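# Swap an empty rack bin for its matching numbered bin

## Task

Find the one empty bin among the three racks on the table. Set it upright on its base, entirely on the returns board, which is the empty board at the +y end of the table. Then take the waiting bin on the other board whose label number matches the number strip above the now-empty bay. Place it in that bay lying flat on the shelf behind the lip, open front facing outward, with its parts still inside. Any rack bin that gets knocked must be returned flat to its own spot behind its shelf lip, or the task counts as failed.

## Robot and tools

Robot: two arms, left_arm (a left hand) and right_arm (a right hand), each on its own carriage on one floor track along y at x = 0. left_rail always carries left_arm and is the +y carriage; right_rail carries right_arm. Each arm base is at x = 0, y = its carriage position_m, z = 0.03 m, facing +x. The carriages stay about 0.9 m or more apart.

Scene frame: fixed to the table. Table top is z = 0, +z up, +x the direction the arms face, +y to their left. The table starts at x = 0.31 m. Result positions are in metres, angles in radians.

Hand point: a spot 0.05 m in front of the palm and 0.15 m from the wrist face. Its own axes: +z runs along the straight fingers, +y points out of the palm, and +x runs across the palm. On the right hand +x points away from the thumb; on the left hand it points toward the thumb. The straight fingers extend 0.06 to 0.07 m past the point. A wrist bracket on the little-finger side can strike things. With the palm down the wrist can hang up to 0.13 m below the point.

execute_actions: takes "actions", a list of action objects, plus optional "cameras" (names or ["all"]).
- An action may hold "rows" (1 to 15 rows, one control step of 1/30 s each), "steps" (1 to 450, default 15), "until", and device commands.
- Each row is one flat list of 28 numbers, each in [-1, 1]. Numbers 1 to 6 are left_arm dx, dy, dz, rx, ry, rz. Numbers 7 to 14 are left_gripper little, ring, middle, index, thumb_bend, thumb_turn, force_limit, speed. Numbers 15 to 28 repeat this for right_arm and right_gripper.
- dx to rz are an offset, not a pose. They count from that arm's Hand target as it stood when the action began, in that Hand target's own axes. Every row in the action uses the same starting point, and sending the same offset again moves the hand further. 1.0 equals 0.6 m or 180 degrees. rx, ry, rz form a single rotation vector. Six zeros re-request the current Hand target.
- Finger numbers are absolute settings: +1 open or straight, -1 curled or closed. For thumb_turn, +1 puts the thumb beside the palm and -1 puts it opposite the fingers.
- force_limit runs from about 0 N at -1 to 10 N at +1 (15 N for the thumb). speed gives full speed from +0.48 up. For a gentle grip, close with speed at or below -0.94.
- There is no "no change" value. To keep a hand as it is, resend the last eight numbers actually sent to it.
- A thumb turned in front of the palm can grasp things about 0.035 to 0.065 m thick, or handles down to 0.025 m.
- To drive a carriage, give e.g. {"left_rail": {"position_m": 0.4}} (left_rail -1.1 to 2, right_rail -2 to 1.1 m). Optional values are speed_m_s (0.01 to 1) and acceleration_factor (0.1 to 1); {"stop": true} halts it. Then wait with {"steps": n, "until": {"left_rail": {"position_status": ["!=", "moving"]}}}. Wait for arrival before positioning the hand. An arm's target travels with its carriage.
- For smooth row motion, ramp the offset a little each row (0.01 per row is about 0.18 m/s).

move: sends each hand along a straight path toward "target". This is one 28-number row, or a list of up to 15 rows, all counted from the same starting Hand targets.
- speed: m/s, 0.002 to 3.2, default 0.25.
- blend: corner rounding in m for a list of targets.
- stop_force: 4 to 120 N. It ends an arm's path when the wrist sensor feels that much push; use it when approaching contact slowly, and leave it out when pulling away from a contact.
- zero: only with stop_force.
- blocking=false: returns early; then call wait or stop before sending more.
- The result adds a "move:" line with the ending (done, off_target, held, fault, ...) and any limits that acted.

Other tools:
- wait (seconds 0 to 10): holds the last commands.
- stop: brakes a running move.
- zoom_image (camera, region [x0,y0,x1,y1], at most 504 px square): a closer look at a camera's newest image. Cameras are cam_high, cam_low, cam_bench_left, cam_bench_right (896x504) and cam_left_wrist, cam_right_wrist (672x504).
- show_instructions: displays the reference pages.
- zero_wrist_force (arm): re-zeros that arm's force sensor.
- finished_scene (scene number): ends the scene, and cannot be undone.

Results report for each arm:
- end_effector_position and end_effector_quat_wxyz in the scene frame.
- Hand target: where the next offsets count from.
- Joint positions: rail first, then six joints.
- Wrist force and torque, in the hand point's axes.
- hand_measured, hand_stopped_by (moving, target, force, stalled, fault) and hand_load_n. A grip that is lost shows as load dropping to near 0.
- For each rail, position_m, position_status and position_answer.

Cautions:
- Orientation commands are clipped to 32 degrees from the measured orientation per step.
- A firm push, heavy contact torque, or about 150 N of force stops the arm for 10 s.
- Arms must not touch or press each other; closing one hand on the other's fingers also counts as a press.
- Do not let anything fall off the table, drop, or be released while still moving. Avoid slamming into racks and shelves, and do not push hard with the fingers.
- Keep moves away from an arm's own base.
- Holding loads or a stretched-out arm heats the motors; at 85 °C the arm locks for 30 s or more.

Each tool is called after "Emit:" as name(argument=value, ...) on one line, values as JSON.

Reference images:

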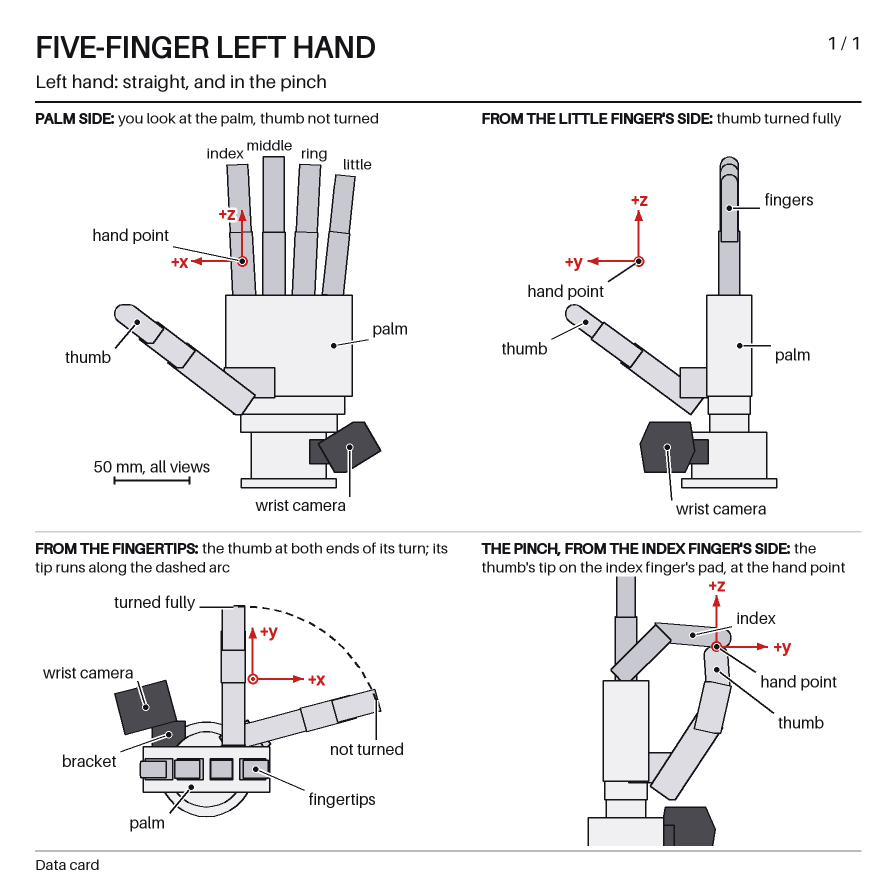

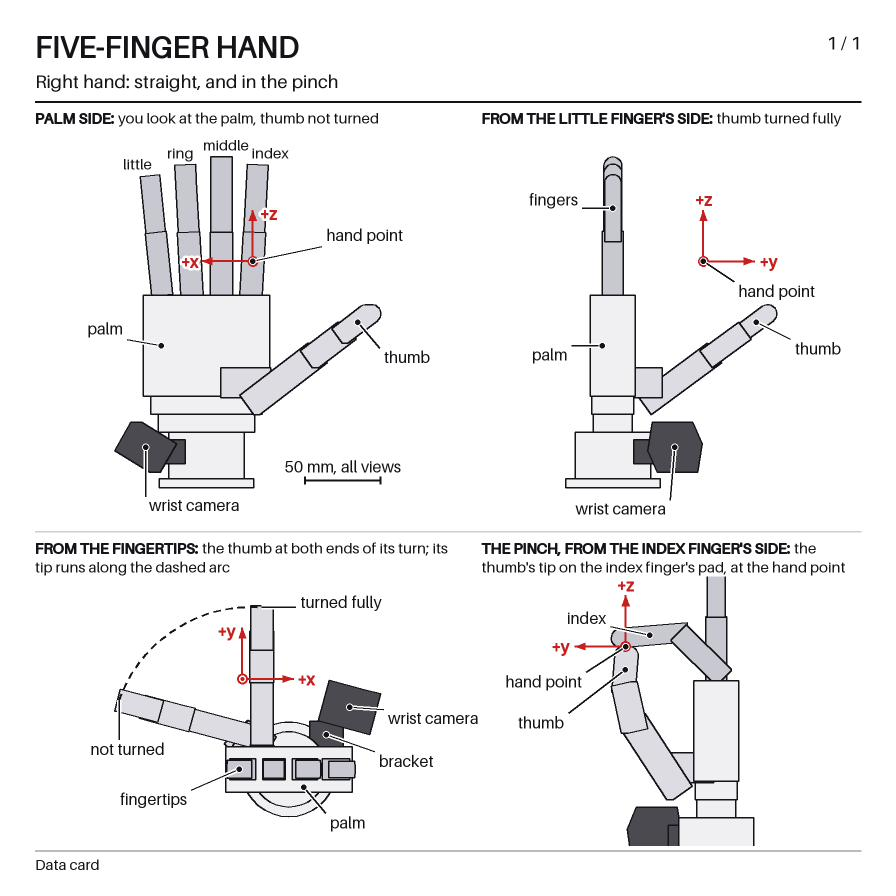

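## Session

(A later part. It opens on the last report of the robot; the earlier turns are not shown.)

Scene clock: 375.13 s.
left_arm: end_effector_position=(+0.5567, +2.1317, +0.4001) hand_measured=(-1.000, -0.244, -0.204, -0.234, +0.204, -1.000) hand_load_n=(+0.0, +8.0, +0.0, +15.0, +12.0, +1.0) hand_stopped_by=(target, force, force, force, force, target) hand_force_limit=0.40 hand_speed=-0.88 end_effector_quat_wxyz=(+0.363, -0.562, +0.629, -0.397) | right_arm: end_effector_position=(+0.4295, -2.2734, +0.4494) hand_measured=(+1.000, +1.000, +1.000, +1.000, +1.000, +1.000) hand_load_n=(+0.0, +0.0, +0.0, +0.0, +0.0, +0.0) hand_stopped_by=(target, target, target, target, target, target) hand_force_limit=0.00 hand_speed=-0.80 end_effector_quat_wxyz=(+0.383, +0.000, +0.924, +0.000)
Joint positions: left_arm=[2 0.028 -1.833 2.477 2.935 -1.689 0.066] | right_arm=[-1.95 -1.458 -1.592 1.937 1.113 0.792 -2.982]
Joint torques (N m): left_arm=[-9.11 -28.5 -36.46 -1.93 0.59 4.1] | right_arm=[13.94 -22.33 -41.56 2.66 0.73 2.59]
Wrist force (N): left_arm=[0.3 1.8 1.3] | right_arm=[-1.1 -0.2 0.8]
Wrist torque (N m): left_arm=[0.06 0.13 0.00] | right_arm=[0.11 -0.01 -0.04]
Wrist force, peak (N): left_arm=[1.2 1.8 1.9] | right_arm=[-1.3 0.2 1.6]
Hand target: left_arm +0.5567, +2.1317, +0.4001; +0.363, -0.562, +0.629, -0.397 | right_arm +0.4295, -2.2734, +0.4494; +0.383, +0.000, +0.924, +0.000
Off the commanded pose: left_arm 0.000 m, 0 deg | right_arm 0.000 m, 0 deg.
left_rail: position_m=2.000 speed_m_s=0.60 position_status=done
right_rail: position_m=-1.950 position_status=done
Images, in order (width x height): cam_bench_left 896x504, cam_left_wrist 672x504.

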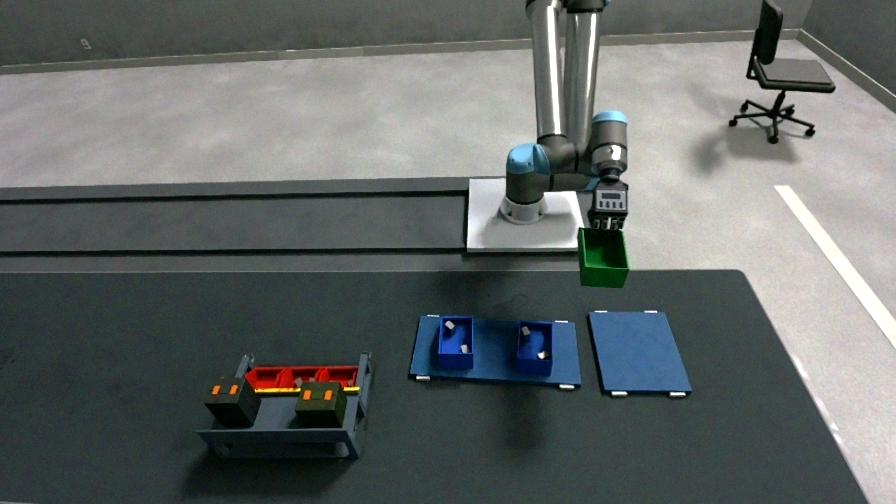

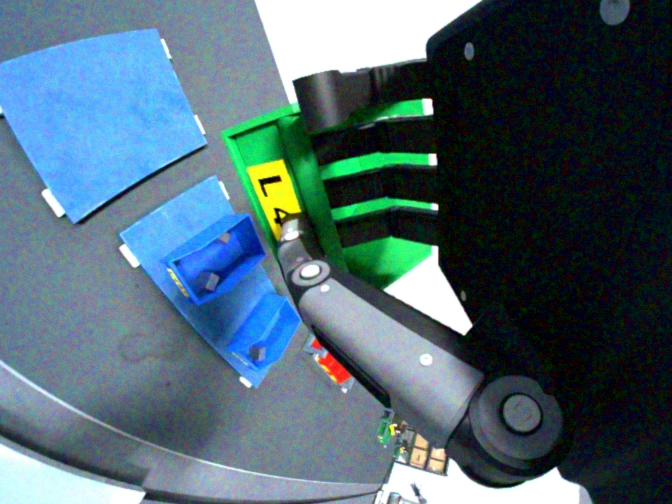

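Emit:
move(target=[-0.3372,0.423,0.2068,0,0,0,-1,-0.6,-0.6,-0.6,-0.45,-1,0.4,-0.88,0,0,0,0,0,0,1,1,1,1,1,1,0,-0.8], speed=0.15, cameras=["cam_left_wrist","cam_bench_left"])

Emit:
zoom_image(camera="cam_bench_left", region=[540, 230, 740, 430])

Scene clock: 380.00 s.
left_arm: end_effector_position=(+0.5840, +2.3350, +0.1197) hand_measured=(-1.000, -0.244, -0.204, -0.234, +0.204, -1.000) hand_load_n=(+0.0, +8.0, +0.0, +15.0, +12.0, +1.0) hand_stopped_by=(target, force, force, force, force, target) hand_force_limit=0.40 hand_speed=-0.88 end_effector_quat_wxyz=(+0.363, -0.562, +0.629, -0.397) | right_arm: end_effector_position=(+0.4295, -2.2734, +0.4494) hand_measured=(+1.000, +1.000, +1.000, +1.000, +1.000, +1.000) hand_load_n=(+0.0, +0.0, +0.0, +0.0, +0.0, +0.0) hand_stopped_by=(target, target, target, target, target, target) hand_force_limit=0.00 hand_speed=-0.80 end_effector_quat_wxyz=(+0.383, +0.000, +0.924, +0.000)
Joint positions: left_arm=[2 0.475 -1.035 2.365 2.318 -2.089 0.279] | right_arm=[-1.95 -1.458 -1.592 1.937 1.113 0.792 -2.982]
Joint torques (N m): left_arm=[9.16 -37.97 -21.14 -5.21 -2.33 4.03] | right_arm=[14.48 -23.01 -41.52 2.5 0.56 2.65]
Wrist force (N): left_arm=[0.7 1.3 1.1] | right_arm=[-1.1 -0.1 1.1]
Wrist torque (N m): left_arm=[-0.04 -0.01 -0.04] | right_arm=[0.10 -0.02 -0.03]
Wrist force, peak (N): left_arm=[-0.1 2.5 1.8] | right_arm=[-1.4 -0.2 1.8]
Hand target: left_arm +0.5840, +2.3350, +0.1196; +0.363, -0.562, +0.629, -0.397 | right_arm +0.4295, -2.2734, +0.4494; +0.383, +0.000, +0.924, +0.000
Off the commanded pose: left_arm 0.000 m, 0 deg | right_arm 0.000 m, 0 deg.
left_rail: position_m=2.000 speed_m_s=0.60 position_status=done
right_rail: position_m=-1.950 position_status=done
move: done
Images, in order (width x height): cam_bench_left 896x504, cam_left_wrist 672x504.

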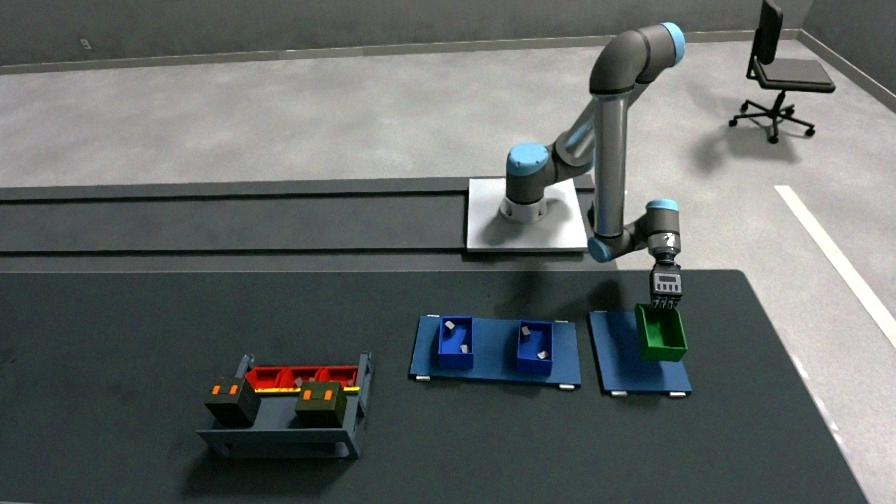

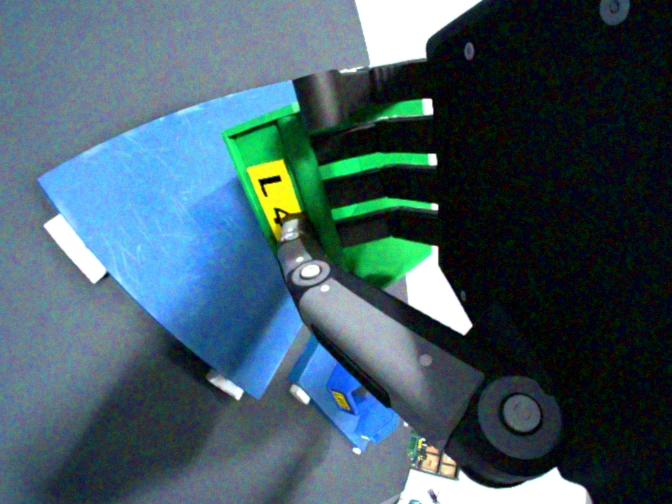

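Scaled by 2.520 from the camera's 896x504 image, which has a finer 1280x720 frame.

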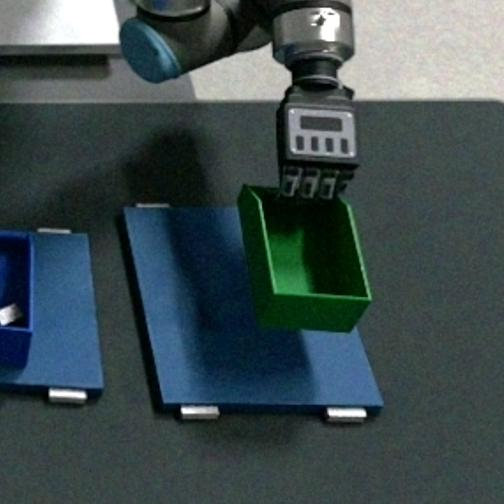

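Emit:
move(target=[0.0988,0.086,0.07,0,0,0,-1,-0.6,-0.6,-0.6,-0.45,-1,0.4,-0.88,0,0,0,0,0,0,1,1,1,1,1,1,0,-0.8], speed=0.08, stop_force=15, cameras=["cam_bench_left","cam_left_wrist"])

Emit:
zoom_image(camera="cam_bench_left", region=[540, 230, 740, 430])

Scene clock: 384.23 s.
left_arm: end_effector_position=(+0.5940, +2.2750, +0.0545) hand_measured=(-1.000, -0.244, -0.204, -0.234, +0.204, -1.000) hand_load_n=(+0.0, +6.0, +0.0, +12.0, +13.0, +1.0) hand_stopped_by=(target, force, force, force, force, target) hand_force_limit=0.40 hand_speed=-0.88 end_effector_quat_wxyz=(+0.363, -0.562, +0.629, -0.397) | right_arm: end_effector_position=(+0.4295, -2.2734, +0.4494) hand_measured=(+1.000, +1.000, +1.000, +1.000, +1.000, +1.000) hand_load_n=(+0.0, +0.0, +0.0, +0.0, +0.0, +0.0) hand_stopped_by=(target, target, target, target, target, target) hand_force_limit=0.00 hand_speed=-0.80 end_effector_quat_wxyz=(+0.383, +0.000, +0.924, +0.000)
Joint positions: left_arm=[2 0.355 -0.889 2.407 2.101 -1.982 0.215] | right_arm=[-1.95 -1.458 -1.592 1.937 1.113 0.792 -2.982]
Joint torques (N m): left_arm=[-15.27 -42.88 2.31 -5.05 1.52 -4.04] | right_arm=[13.99 -23.29 -41.83 2.47 0.63 2.63]
Wrist force (N): left_arm=[0.3 1.7 0.8] | right_arm=[-1.1 -0.1 1.3]
Wrist torque (N m): left_arm=[0.14 0.06 0.06] | right_arm=[0.09 -0.04 -0.03]
Wrist force, peak (N): left_arm=[0.5 2.3 1.4] | right_arm=[-1.7 -0.1 1.2]
Hand target: left_arm +0.5940, +2.2750, +0.0545; +0.363, -0.562, +0.629, -0.397 | right_arm +0.4295, -2.2734, +0.4494; +0.383, +0.000, +0.924, +0.000
Off the commanded pose: left_arm 0.000 m, 0 deg | right_arm 0.000 m, 0 deg.
left_rail: position_m=2.000 speed_m_s=0.60 position_status=done
right_rail: position_m=-1.950 position_status=done
move: done
Images, in order (width x height): cam_bench_left 896x504, cam_left_wrist 672x504.

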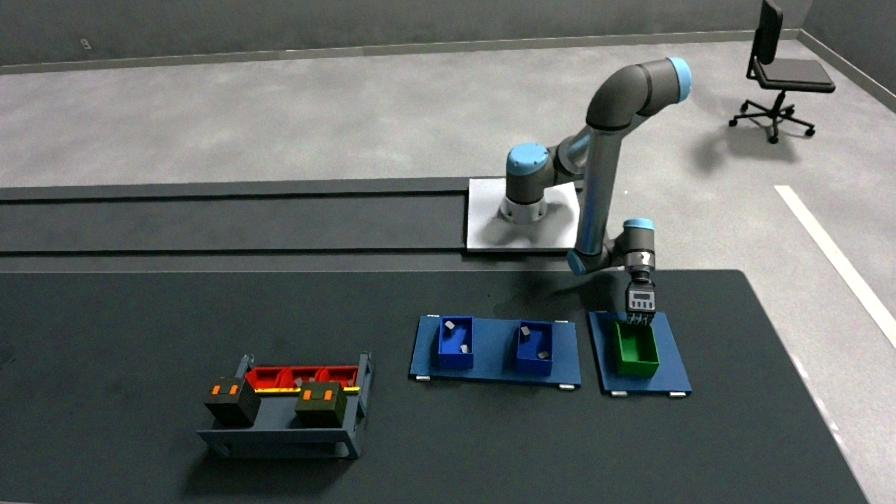

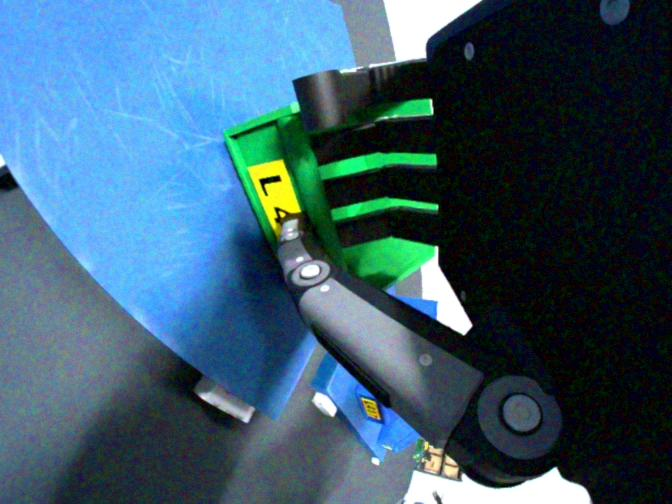

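Scaled by 2.520 from the camera's 896x504 image, which has a finer 1280x720 frame.

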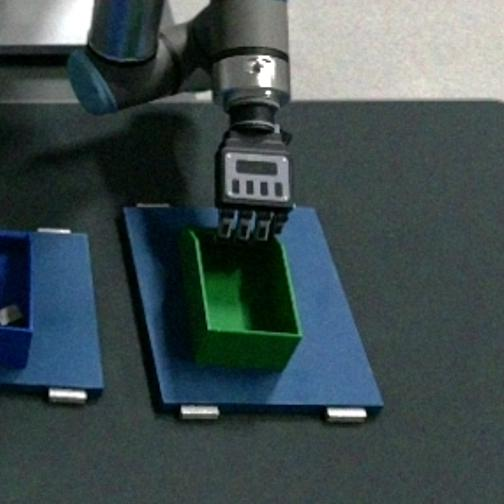

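Emit:
move(target=[0,0.0302,0.0141,0,0,0,-1,-0.6,-0.6,-0.6,-0.45,-1,0.4,-0.88,0,0,0,0,0,0,1,1,1,1,1,1,0,-0.8], speed=0.015, stop_force=4)

Scene clock: 386.43 s.
left_arm: end_effector_position=(+0.5940, +2.2750, +0.0468) hand_measured=(-1.000, -0.244, -0.204, -0.234, +0.204, -1.000) hand_load_n=(-1.0, +8.0, +2.0, +7.0, +12.5, +1.0) hand_stopped_by=(target, force, force, force, force, target) hand_force_limit=0.40 hand_speed=-0.88 end_effector_quat_wxyz=(+0.363, -0.562, +0.629, -0.397) | right_arm: end_effector_position=(+0.4295, -2.2734, +0.4494) hand_measured=(+1.000, +1.000, +1.000, +1.000, +1.000, +1.000) hand_load_n=(+0.0, +0.0, +0.0, +0.0, +0.0, +0.0) hand_stopped_by=(target, target, target, target, target, target) hand_force_limit=0.00 hand_speed=-0.80 end_effector_quat_wxyz=(+0.383, +0.000, +0.924, +0.000)
Joint positions: left_arm=[2 0.355 -0.87 2.404 2.086 -1.983 0.215] | right_arm=[-1.95 -1.458 -1.592 1.937 1.113 0.792 -2.982]
Joint torques (N m): left_arm=[-4.93 -69.13 2.36 -0.93 1.24 0.34] | right_arm=[14.92 -22.39 -42.77 2.89 0.35 2.75]
Wrist force (N): left_arm=[0.4 0.3 0.5] | right_arm=[-1.1 0.2 0.9]
Wrist torque (N m): left_arm=[0.27 -0.04 0.16] | right_arm=[0.17 -0.02 -0.03]
Wrist force, peak (N): left_arm=[2.0 -8.5 -7.3] | right_arm=[-1.3 -0.3 1.5]
Hand target: left_arm +0.5940, +2.2750, +0.0468; +0.363, -0.562, +0.629, -0.397 (not the last commanded pose) | right_arm +0.4295, -2.2734, +0.4494; +0.383, +0.000, +0.924, +0.000
Off the commanded pose: left_arm 0.012 m, 0 deg | right_arm 0.000 m, 0 deg.
left_rail: position_m=2.000 speed_m_s=0.60 position_status=done
right_rail: position_m=-1.950 position_status=done
move: contact (left_arm)

Emit:
execute_actions(actions=[{"rows":[[0,0,0,0,0,0,-1,-0.1,-0.1,-0.1,0.45,-1,0.4,-0.85,0,0,0,0,0,0,1,1,1,1,1,1,0,-0.8]],"steps":60},{"rows":[[0,0,0,0,0,0,-1,0.3,0.3,0.3,0.6,-1,0.4,-0.3,0,0,0,0,0,0,1,1,1,1,1,1,0,-0.8]],"steps":40}], cameras=["cam_bench_left","cam_left_wrist"])

Emit:
zoom_image(camera="cam_bench_left", region=[540, 230, 740, 430])

Scene clock: 390.77 s.
left_arm: end_effector_position=(+0.5940, +2.2750, +0.0468) hand_measured=(-1.000, +0.300, +0.300, +0.300, +0.600, -1.000) hand_load_n=(+0.5, +0.0, +0.0, +0.0, +0.0, +0.0) hand_stopped_by=(target, target, target, target, target, target) hand_force_limit=0.40 hand_speed=-0.30 end_effector_quat_wxyz=(+0.363, -0.562, +0.629, -0.397) | right_arm: end_effector_position=(+0.4295, -2.2734, +0.4494) hand_measured=(+1.000, +1.000, +1.000, +1.000, +1.000, +1.000) hand_load_n=(+0.0, +0.0, +0.0, +0.0, +0.0, +0.0) hand_stopped_by=(target, target, target, target, target, target) hand_force_limit=0.00 hand_speed=-0.80 end_effector_quat_wxyz=(+0.383, +0.000, +0.924, +0.000)
Joint positions: left_arm=[2 0.355 -0.87 2.404 2.086 -1.983 0.215] | right_arm=[-1.95 -1.458 -1.592 1.937 1.113 0.792 -2.982]
Joint torques (N m): left_arm=[-12.82 -68.48 -8.07 -4.22 1.18 -0.33] | right_arm=[12.08 -21.22 -41.81 2.75 0.55 2.69]
Wrist force (N): left_arm=[0.5 0.6 0.4] | right_arm=[-1.4 -0.2 1.3]
Wrist torque (N m): left_arm=[0.16 0.08 0.08] | right_arm=[0.07 0.00 -0.05]
Wrist force, peak (N): left_arm=[1.1 0.3 1.1] | right_arm=[-1.7 0.0 1.2]
Hand target: left_arm +0.5940, +2.2750, +0.0468; +0.363, -0.562, +0.629, -0.397 | right_arm +0.4295, -2.2734, +0.4494; +0.383, +0.000, +0.924, +0.000
Off the commanded pose: left_arm 0.000 m, 0 deg | right_arm 0.000 m, 0 deg.
left_rail: position_m=2.000 speed_m_s=0.60 position_status=done
right_rail: position_m=-1.950 position_status=done
Images, in order (width x height): cam_bench_left 896x504, cam_left_wrist 672x504.

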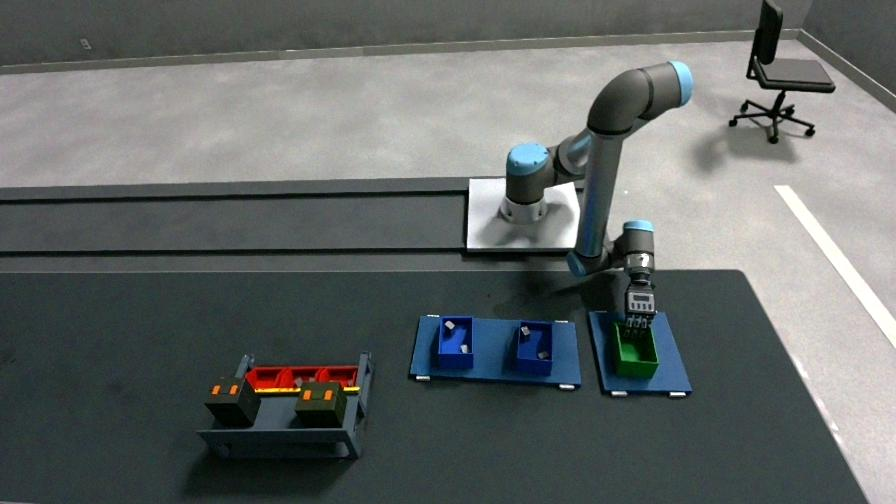

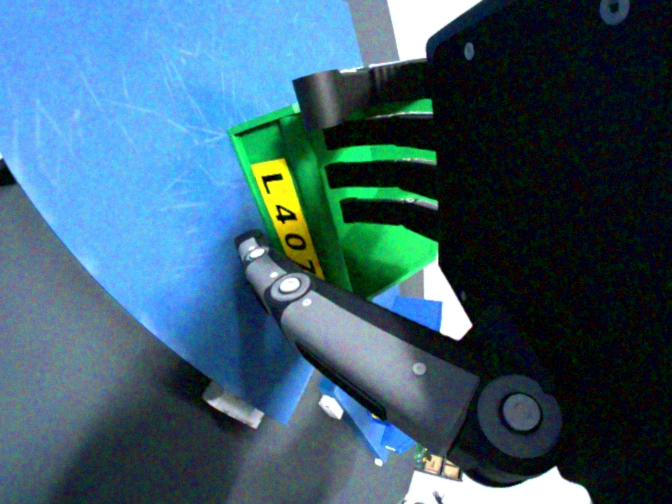

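Scaled by 2.520 from the camera's 896x504 image, which has a finer 1280x720 frame.

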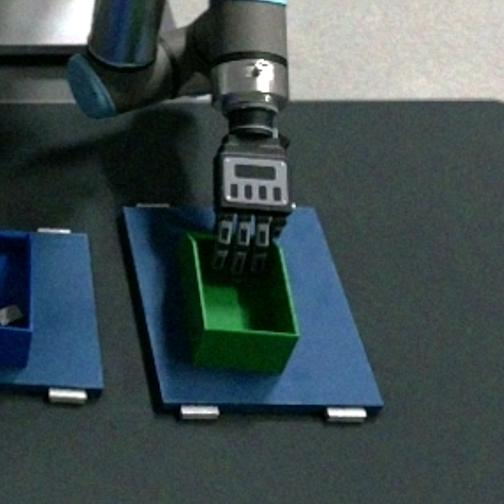

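Emit:
move(target=[0,-0.0805,-0.0375,0,0,0,-1,0.3,0.3,0.3,0.6,-1,0.4,-0.3,0,0,0,0,0,0,1,1,1,1,1,1,0,-0.8], speed=0.08, cameras=["cam_left_wrist","cam_bench_left"])

Emit:
zoom_image(camera="cam_left_wrist", region=[100, 60, 352, 312])

Scene clock: 392.77 s.
left_arm: end_effector_position=(+0.5939, +2.2745, +0.1000) hand_measured=(-1.000, +0.300, +0.300, +0.300, +0.600, -1.000) hand_load_n=(+0.0, +0.0, +0.0, +0.0, +0.0, +0.0) hand_stopped_by=(target, target, target, target, target, target) hand_force_limit=0.40 hand_speed=-0.30 end_effector_quat_wxyz=(+0.363, -0.562, +0.629, -0.397) | right_arm: end_effector_position=(+0.4295, -2.2734, +0.4494) hand_measured=(+1.000, +1.000, +1.000, +1.000, +1.000, +1.000) hand_load_n=(+0.0, +0.0, +0.0, +0.0, +0.0, +0.0) hand_stopped_by=(target, target, target, target, target, target) hand_force_limit=0.00 hand_speed=-0.80 end_effector_quat_wxyz=(+0.383, +0.000, +0.924, +0.000)
Joint positions: left_arm=[2 0.354 -1 2.422 2.197 -1.982 0.214] | right_arm=[-1.95 -1.458 -1.592 1.937 1.113 0.792 -2.982]
Joint torques (N m): left_arm=[-13.91 -64.5 -1.15 -1.18 1.85 3.72] | right_arm=[13.81 -22.83 -41.42 2.78 0.61 2.78]
Wrist force (N): left_arm=[0.4 0.3 0.5] | right_arm=[-1.1 -0.2 1.5]
Wrist torque (N m): left_arm=[0.07 0.10 0.09] | right_arm=[0.06 -0.03 -0.05]
Wrist force, peak (N): left_arm=[0.9 1.3 0.8] | right_arm=[-1.4 0.0 1.5]
Hand target: left_arm +0.5939, +2.2745, +0.1001; +0.363, -0.562, +0.629, -0.397 | right_arm +0.4295, -2.2734, +0.4494; +0.383, +0.000, +0.924, +0.000
Off the commanded pose: left_arm 0.000 m, 0 deg | right_arm 0.000 m, 0 deg.
left_rail: position_m=2.000 speed_m_s=0.60 position_status=done
right_rail: position_m=-1.950 position_status=done
move: done
Images, in order (width x height): cam_bench_left 896x504, cam_left_wrist 672x504.

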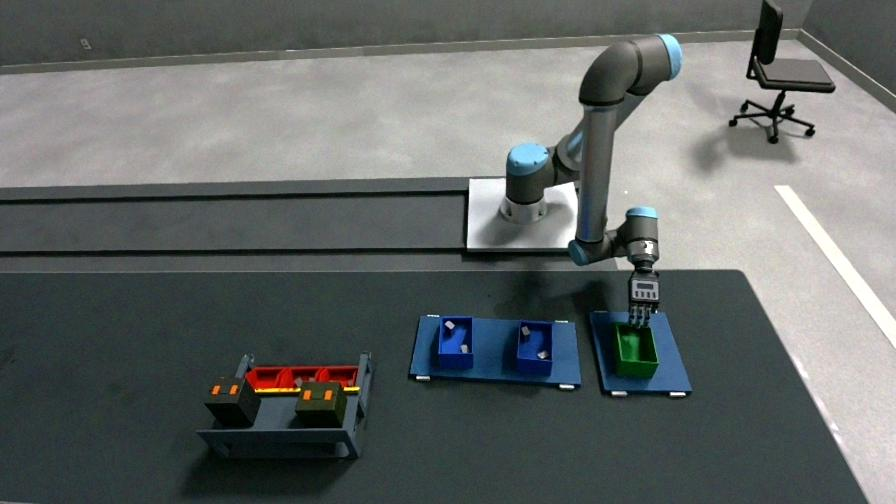

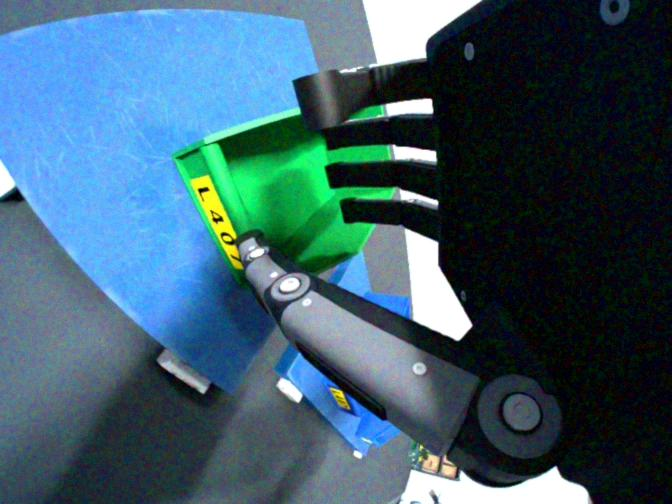

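Scaled by 2.000 from the camera's 672x504 image, which has a finer 960x720 frame.

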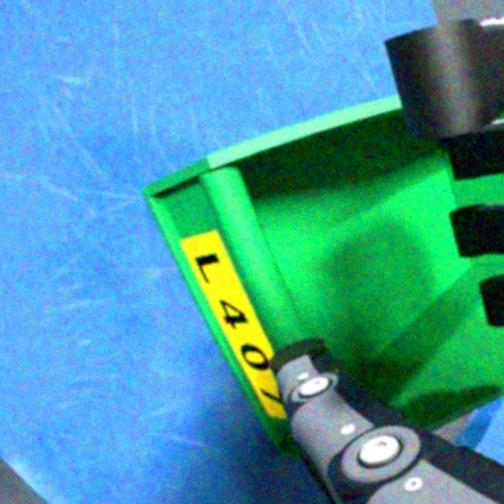

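Emit:
move(target=[0,-0.2268,-0.1057,0,0,0,-1,0.3,0.3,0.3,0.6,-1,0.4,-0.3,0,0,0,0,0,0,1,1,1,1,1,1,0,-0.8], speed=0.15)

Emit:
execute_actions(actions=[{"left_rail":{"position_m":1.85,"speed_m_s":0.6,"acceleration_factor":0.4}},{"steps":300,"until":{"left_rail":{"position_status":["!=","moving"]}}}])

Scene clock: 395.60 s.
left_arm: end_effector_position=(+0.5936, +2.2731, +0.2502) hand_measured=(-1.000, +0.300, +0.300, +0.300, +0.600, -1.000) hand_load_n=(+0.0, +0.0, +0.0, +0.0, +0.0, +0.0) hand_stopped_by=(target, target, target, target, target, target) hand_force_limit=0.40 hand_speed=-0.30 end_effector_quat_wxyz=(+0.363, -0.562, +0.629, -0.397) | right_arm: end_effector_position=(+0.4295, -2.2734, +0.4494) hand_measured=(+1.000, +1.000, +1.000, +1.000, +1.000, +1.000) hand_load_n=(+0.0, +0.0, +0.0, -0.5, -0.5, +0.0) hand_stopped_by=(target, target, target, target, target, target) hand_force_limit=0.00 hand_speed=-0.80 end_effector_quat_wxyz=(+0.383, +0.000, +0.924, +0.000)
Joint positions: left_arm=[2 0.351 -1.351 2.408 2.562 -1.979 0.213] | right_arm=[-1.95 -1.458 -1.592 1.937 1.113 0.792 -2.982]
Joint torques (N m): left_arm=[-14.47 -53.24 -30.65 -1.65 1.94 4.1] | right_arm=[14.35 -21.4 -42.11 2.84 0.76 2.73]
Wrist force (N): left_arm=[0.9 -0.3 0.7] | right_arm=[-1.1 -0.1 1.3]
Wrist torque (N m): left_arm=[0.00 0.04 0.04] | right_arm=[0.10 -0.04 -0.02]
Wrist force, peak (N): left_arm=[0.7 1.3 1.0] | right_arm=[-1.5 -0.1 1.4]
Hand target: left_arm +0.5936, +2.2731, +0.2502; +0.363, -0.562, +0.629, -0.397 | right_arm +0.4295, -2.2734, +0.4494; +0.383, +0.000, +0.924, +0.000
Off the commanded pose: left_arm 0.000 m, 0 deg | right_arm 0.000 m, 0 deg.
left_rail: position_m=2.000 speed_m_s=0.60 position_status=done
right_rail: position_m=-1.950 position_status=done
move: done

Scene clock: 397.47 s.
left_arm: end_effector_position=(+0.5936, +2.1231, +0.2502) hand_measured=(-1.000, +0.300, +0.300, +0.300, +0.600, -1.000) hand_load_n=(+0.0, +0.0, +0.0, +0.0, +0.0, +0.0) hand_stopped_by=(target, target, target, target, target, target) hand_force_limit=0.40 hand_speed=-0.30 end_effector_quat_wxyz=(+0.363, -0.562, +0.629, -0.397) | right_arm: end_effector_position=(+0.4295, -2.2734, +0.4494) hand_measured=(+1.000, +1.000, +1.000, +1.000, +1.000, +1.000) hand_load_n=(+0.0, +0.0, +0.0, +0.0, +0.0, -0.5) hand_stopped_by=(target, target, target, target, target, target) hand_force_limit=0.00 hand_speed=-0.80 end_effector_quat_wxyz=(+0.383, +0.000, +0.924, +0.000)
Joint positions: left_arm=[1.85 0.351 -1.352 2.408 2.563 -1.979 0.213] | right_arm=[-1.95 -1.458 -1.592 1.937 1.113 0.792 -2.982]
Joint torques (N m): left_arm=[-12.49 -52.95 -27.84 -1.18 0.82 3.91] | right_arm=[13.08 -21.67 -41.43 2.93 0.68 2.57]
Wrist force (N): left_arm=[0.6 -0.1 0.2] | right_arm=[-1.2 0.0 1.2]
Wrist torque (N m): left_arm=[0.06 0.08 0.01] | right_arm=[0.10 -0.01 -0.04]
Wrist force, peak (N): left_arm=[1.2 -0.7 0.5] | right_arm=[-1.4 -0.4 1.4]
Hand target: left_arm +0.5936, +2.1231, +0.2502; +0.363, -0.562, +0.629, -0.397 | right_arm +0.4295, -2.2734, +0.4494; +0.383, +0.000, +0.924, +0.000
Off the commanded pose: left_arm 0.000 m, 0 deg | right_arm 0.000 m, 0 deg.
left_rail: position_m=1.850 speed_m_s=0.60 position_status=done
right_rail: position_m=-1.950 position_status=done

Emit:
move(target=[0.2318,0.201,0.1175,0,0,0,-1,0.3,0.3,0.3,0.6,-1,0.4,-0.3,0,0,0,0,0,0,1,1,1,1,1,1,0,-0.8], speed=0.12, stop_force=10, cameras=["cam_left_wrist","cam_bench_left"])

Emit:
zoom_image(camera="cam_left_wrist", region=[100, 60, 352, 312])

Emit:
zoom_image(camera="cam_bench_left", region=[460, 260, 600, 400])

Scene clock: 401.20 s.
left_arm: end_effector_position=(+0.5920, +1.9847, +0.1098) hand_measured=(-1.000, +0.300, +0.300, +0.300, +0.600, -1.000) hand_load_n=(+0.0, +0.0, +0.0, +0.0, +0.0, +0.0) hand_stopped_by=(target, target, target, target, target, target) hand_force_limit=0.40 hand_speed=-0.30 end_effector_quat_wxyz=(+0.363, -0.562, +0.629, -0.397) | right_arm: end_effector_position=(+0.4295, -2.2734, +0.4494) hand_measured=(+1.000, +1.000, +1.000, +1.000, +1.000, +1.000) hand_load_n=(+0.0, +0.0, +0.0, +0.0, +0.0, +0.0) hand_stopped_by=(target, target, target, target, target, target) hand_force_limit=0.00 hand_speed=-0.80 end_effector_quat_wxyz=(+0.383, +0.000, +0.924, +0.000)
Joint positions: left_arm=[1.85 0.033 -1.042 2.568 2.054 -1.693 0.068] | right_arm=[-1.95 -1.458 -1.592 1.937 1.113 0.792 -2.982]
Joint torques (N m): left_arm=[-12.7 -29.38 2.2 -4.39 2.05 -4.18] | right_arm=[13.92 -22.41 -42.05 2.41 0.8 2.66]
Wrist force (N): left_arm=[0.6 0.5 1.1] | right_arm=[-1.0 0.3 1.3]
Wrist torque (N m): left_arm=[0.10 0.05 0.04] | right_arm=[0.15 -0.05 -0.01]
Wrist force, peak (N): left_arm=[0.6 1.1 1.4] | right_arm=[-1.3 -0.2 1.5]
Hand target: left_arm +0.5920, +1.9847, +0.1098; +0.363, -0.562, +0.629, -0.397 | right_arm +0.4295, -2.2734, +0.4494; +0.383, +0.000, +0.924, +0.000
Off the commanded pose: left_arm 0.000 m, 0 deg | right_arm 0.000 m, 0 deg.
left_rail: position_m=1.850 speed_m_s=0.60 position_status=done
right_rail: position_m=-1.950 position_status=done
move: done
Images, in order (width x height): cam_bench_left 896x504, cam_left_wrist 672x504.

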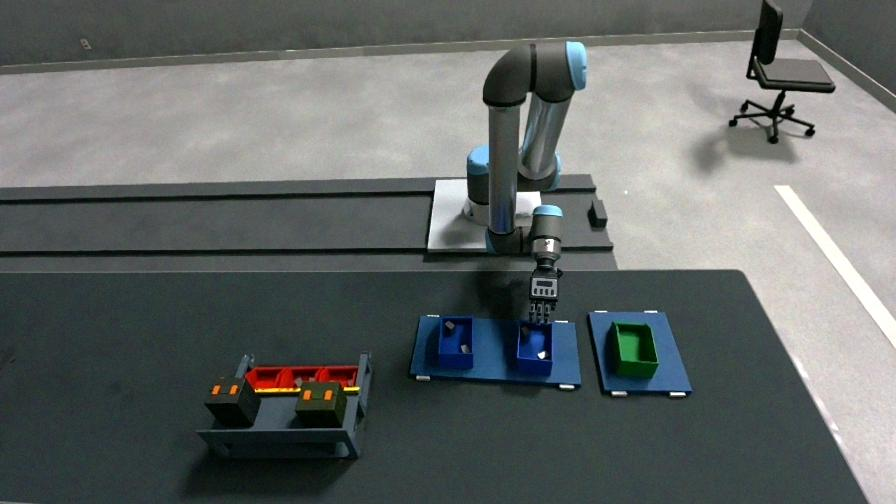

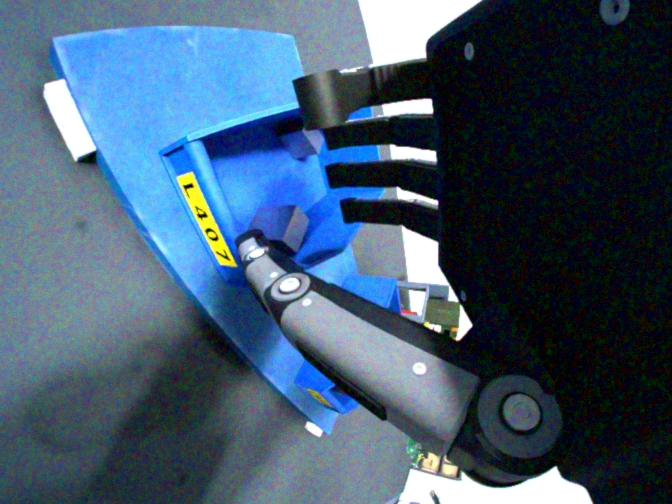

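Scaled by 2.000 from the camera's 672x504 image, which has a finer 960x720 frame.

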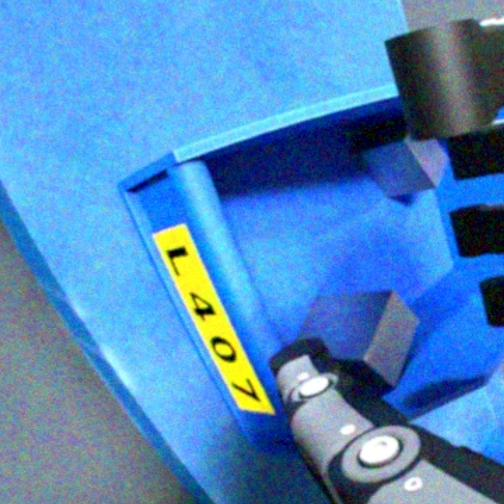

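Scaled by 3.600 from the camera's 896x504 image, which has a finer 1280x720 frame.

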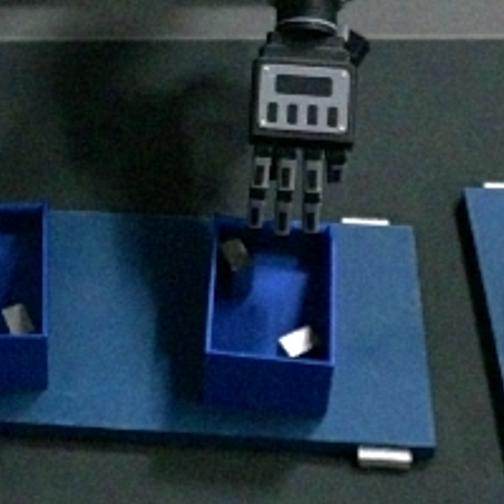

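Emit:
move(target=[[-0.0055,0.06,0.0275,0,0,0,-1,0.15,0.15,0.15,0.5,-1,0.0,-0.3,0,0,0,0,0,0,1,1,1,1,1,1,0,-0.8],[-0.0055,0.1017,0.0465,0,0,0,-1,0.15,0.15,0.15,0.5,-1,0.0,-0.3,0,0,0,0,0,0,1,1,1,1,1,1,0,-0.8]], speed=0.04, stop_force=4, cameras=["cam_left_wrist","cam_bench_left"])

Emit:
zoom_image(camera="cam_left_wrist", region=[160, 60, 412, 312])

Emit:
zoom_image(camera="cam_bench_left", region=[460, 260, 600, 400])

Scene clock: 408.03 s.
left_arm: end_effector_position=(+0.5920, +1.9887, +0.0467) hand_measured=(-1.000, +0.150, +0.150, +0.150, +0.500, -1.000) hand_load_n=(-0.5, +0.0, +0.0, +0.0, +0.5, +0.0) hand_stopped_by=(target, target, target, target, target, target) hand_force_limit=0.00 hand_speed=-0.30 end_effector_quat_wxyz=(+0.362, -0.562, +0.629, -0.397) | right_arm: end_effector_position=(+0.4295, -2.2734, +0.4494) hand_measured=(+1.000, +1.000, +1.000, +1.000, +1.000, +1.000) hand_load_n=(+0.0, +0.0, +0.0, +0.0, +0.0, +0.0) hand_stopped_by=(target, target, target, target, target, target) hand_force_limit=0.00 hand_speed=-0.80 end_effector_quat_wxyz=(+0.383, +0.000, +0.924, +0.000)
Joint positions: left_arm=[1.85 0.043 -0.856 2.541 1.896 -1.703 0.072] | right_arm=[-1.95 -1.458 -1.592 1.937 1.113 0.792 -2.982]
Joint torques (N m): left_arm=[-10.16 -63.94 8.56 -0.95 1.15 -0.04] | right_arm=[12.79 -22.88 -41.05 2.65 0.7 2.54]
Wrist force (N): left_arm=[0.9 0.6 0.0] | right_arm=[-1.5 -0.2 1.1]
Wrist torque (N m): left_arm=[0.16 0.00 -0.04] | right_arm=[0.09 0.04 -0.06]
Wrist force, peak (N): left_arm=[1.8 -14.5 -11.9] | right_arm=[-1.6 -0.1 1.4]
Hand target: left_arm +0.5920, +1.9886, +0.0467; +0.362, -0.562, +0.629, -0.397 (not the last commanded pose) | right_arm +0.4295, -2.2734, +0.4494; +0.383, +0.000, +0.924, +0.000
Off the commanded pose: left_arm 0.004 m, 0 deg | right_arm 0.000 m, 0 deg.
left_rail: position_m=1.850 speed_m_s=0.60 position_status=done
right_rail: position_m=-1.950 position_status=done
move: contact (left_arm); path passed 1 of 2 targets
Images, in order (width x height): cam_bench_left 896x504, cam_left_wrist 672x504.

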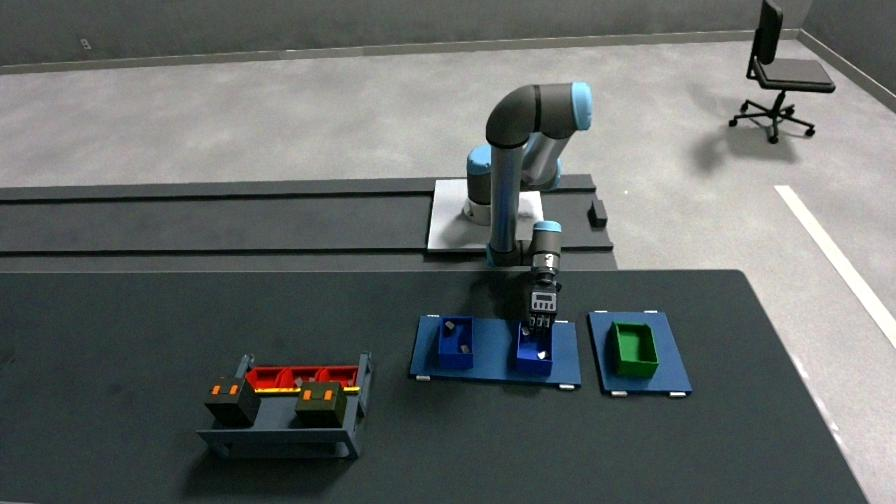

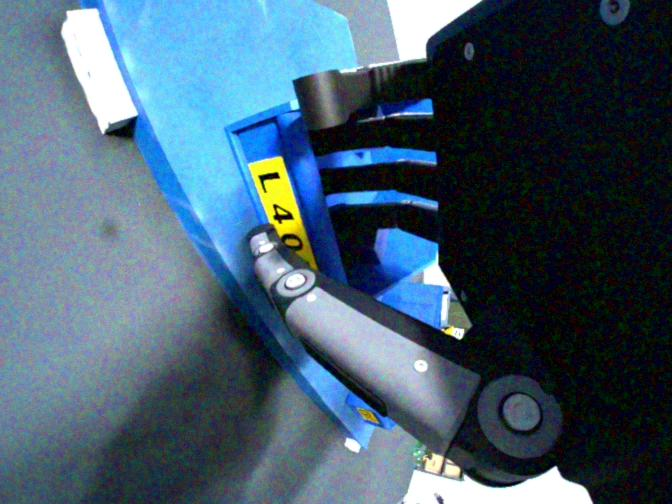

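Scaled by 2.000 from the camera's 672x504 image, which has a finer 960x720 frame.

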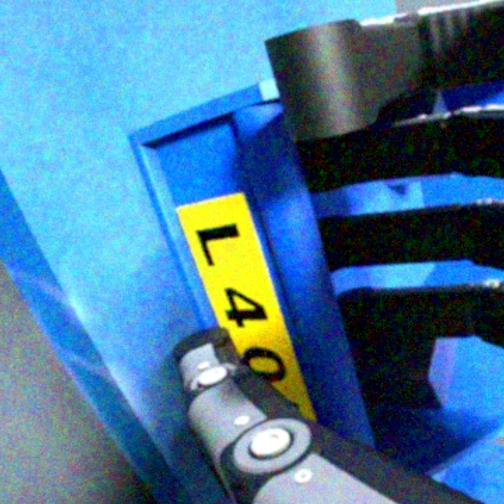

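Scaled by 3.600 from the camera's 896x504 image, which has a finer 1280x720 frame.

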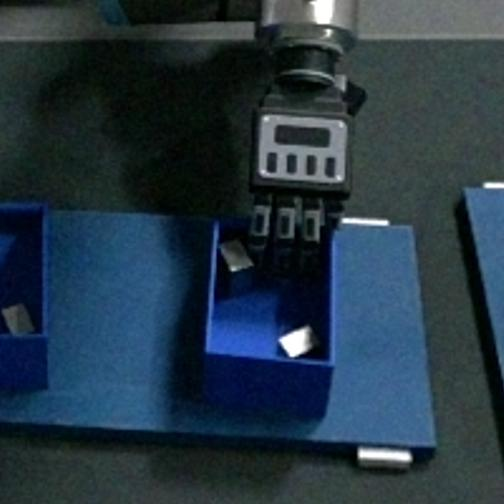

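Emit:
execute_actions(actions=[{"rows":[[0,0,0,0,0,0,-1,-0.45,-0.45,-0.45,-0.3,-1,-0.6,-0.85,0,0,0,0,0,0,1,1,1,1,1,1,0,-0.8]],"steps":100}], cameras=["cam_left_wrist","cam_bench_left"])

Emit:
zoom_image(camera="cam_left_wrist", region=[160, 60, 412, 312])

Emit:
zoom_image(camera="cam_bench_left", region=[460, 260, 600, 400])

Scene clock: 415.87 s.
left_arm: end_effector_position=(+0.5920, +1.9886, +0.0467) hand_measured=(-1.000, -0.238, -0.222, -0.252, +0.266, -1.000) hand_load_n=(-1.0, +2.0, +2.0, +1.0, +3.5, +0.5) hand_stopped_by=(target, force, force, force, force, target) hand_force_limit=-0.60 hand_speed=-0.85 end_effector_quat_wxyz=(+0.362, -0.562, +0.629, -0.397) | right_arm: end_effector_position=(+0.4295, -2.2734, +0.4494) hand_measured=(+1.000, +1.000, +1.000, +1.000, +1.000, +1.000) hand_load_n=(+0.0, +0.0, +0.0, +0.0, +0.0, +0.0) hand_stopped_by=(target, target, target, target, target, target) hand_force_limit=0.00 hand_speed=-0.80 end_effector_quat_wxyz=(+0.383, +0.000, +0.924, +0.000)
Joint positions: left_arm=[1.85 0.043 -0.856 2.541 1.896 -1.703 0.072] | right_arm=[-1.95 -1.458 -1.592 1.937 1.113 0.792 -2.982]
Joint torques (N m): left_arm=[-11.78 -63.76 7.77 -2.8 1.36 -3.37] | right_arm=[13.1 -23.33 -41.4 2.84 0.47 2.65]
Wrist force (N): left_arm=[0.4 1.4 1.5] | right_arm=[-1.1 0.1 1.2]
Wrist torque (N m): left_arm=[0.15 0.05 0.02] | right_arm=[0.13 -0.03 -0.03]
Wrist force, peak (N): left_arm=[0.3 0.4 2.4] | right_arm=[-1.5 -0.1 1.5]
Hand target: left_arm +0.5920, +1.9886, +0.0467; +0.362, -0.562, +0.629, -0.397 | right_arm +0.4295, -2.2734, +0.4494; +0.383, +0.000, +0.924, +0.000
Off the commanded pose: left_arm 0.000 m, 0 deg | right_arm 0.000 m, 0 deg.
left_rail: position_m=1.850 speed_m_s=0.60 position_status=done
right_rail: position_m=-1.950 position_status=done
Images, in order (width x height): cam_bench_left 896x504, cam_left_wrist 672x504.

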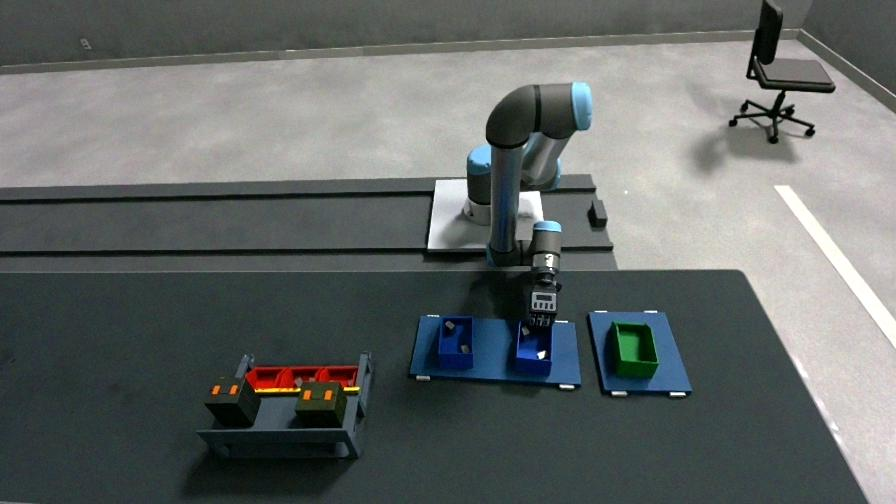

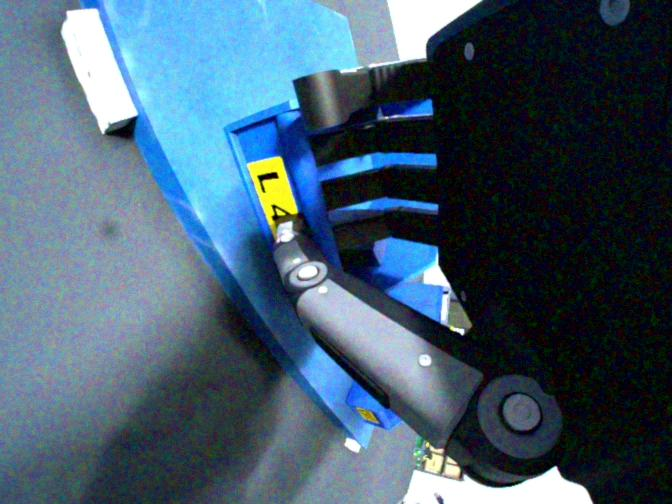

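Scaled by 2.000 from the camera's 672x504 image, which has a finer 960x720 frame.

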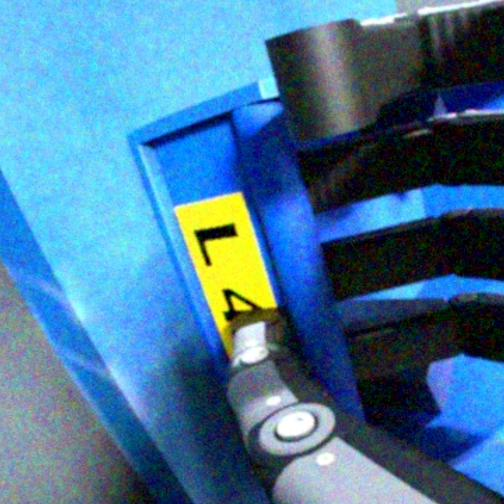

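Scaled by 3.600 from the camera's 896x504 image, which has a finer 1280x720 frame.

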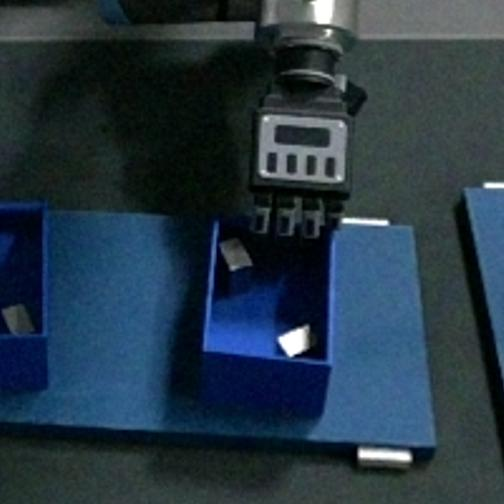

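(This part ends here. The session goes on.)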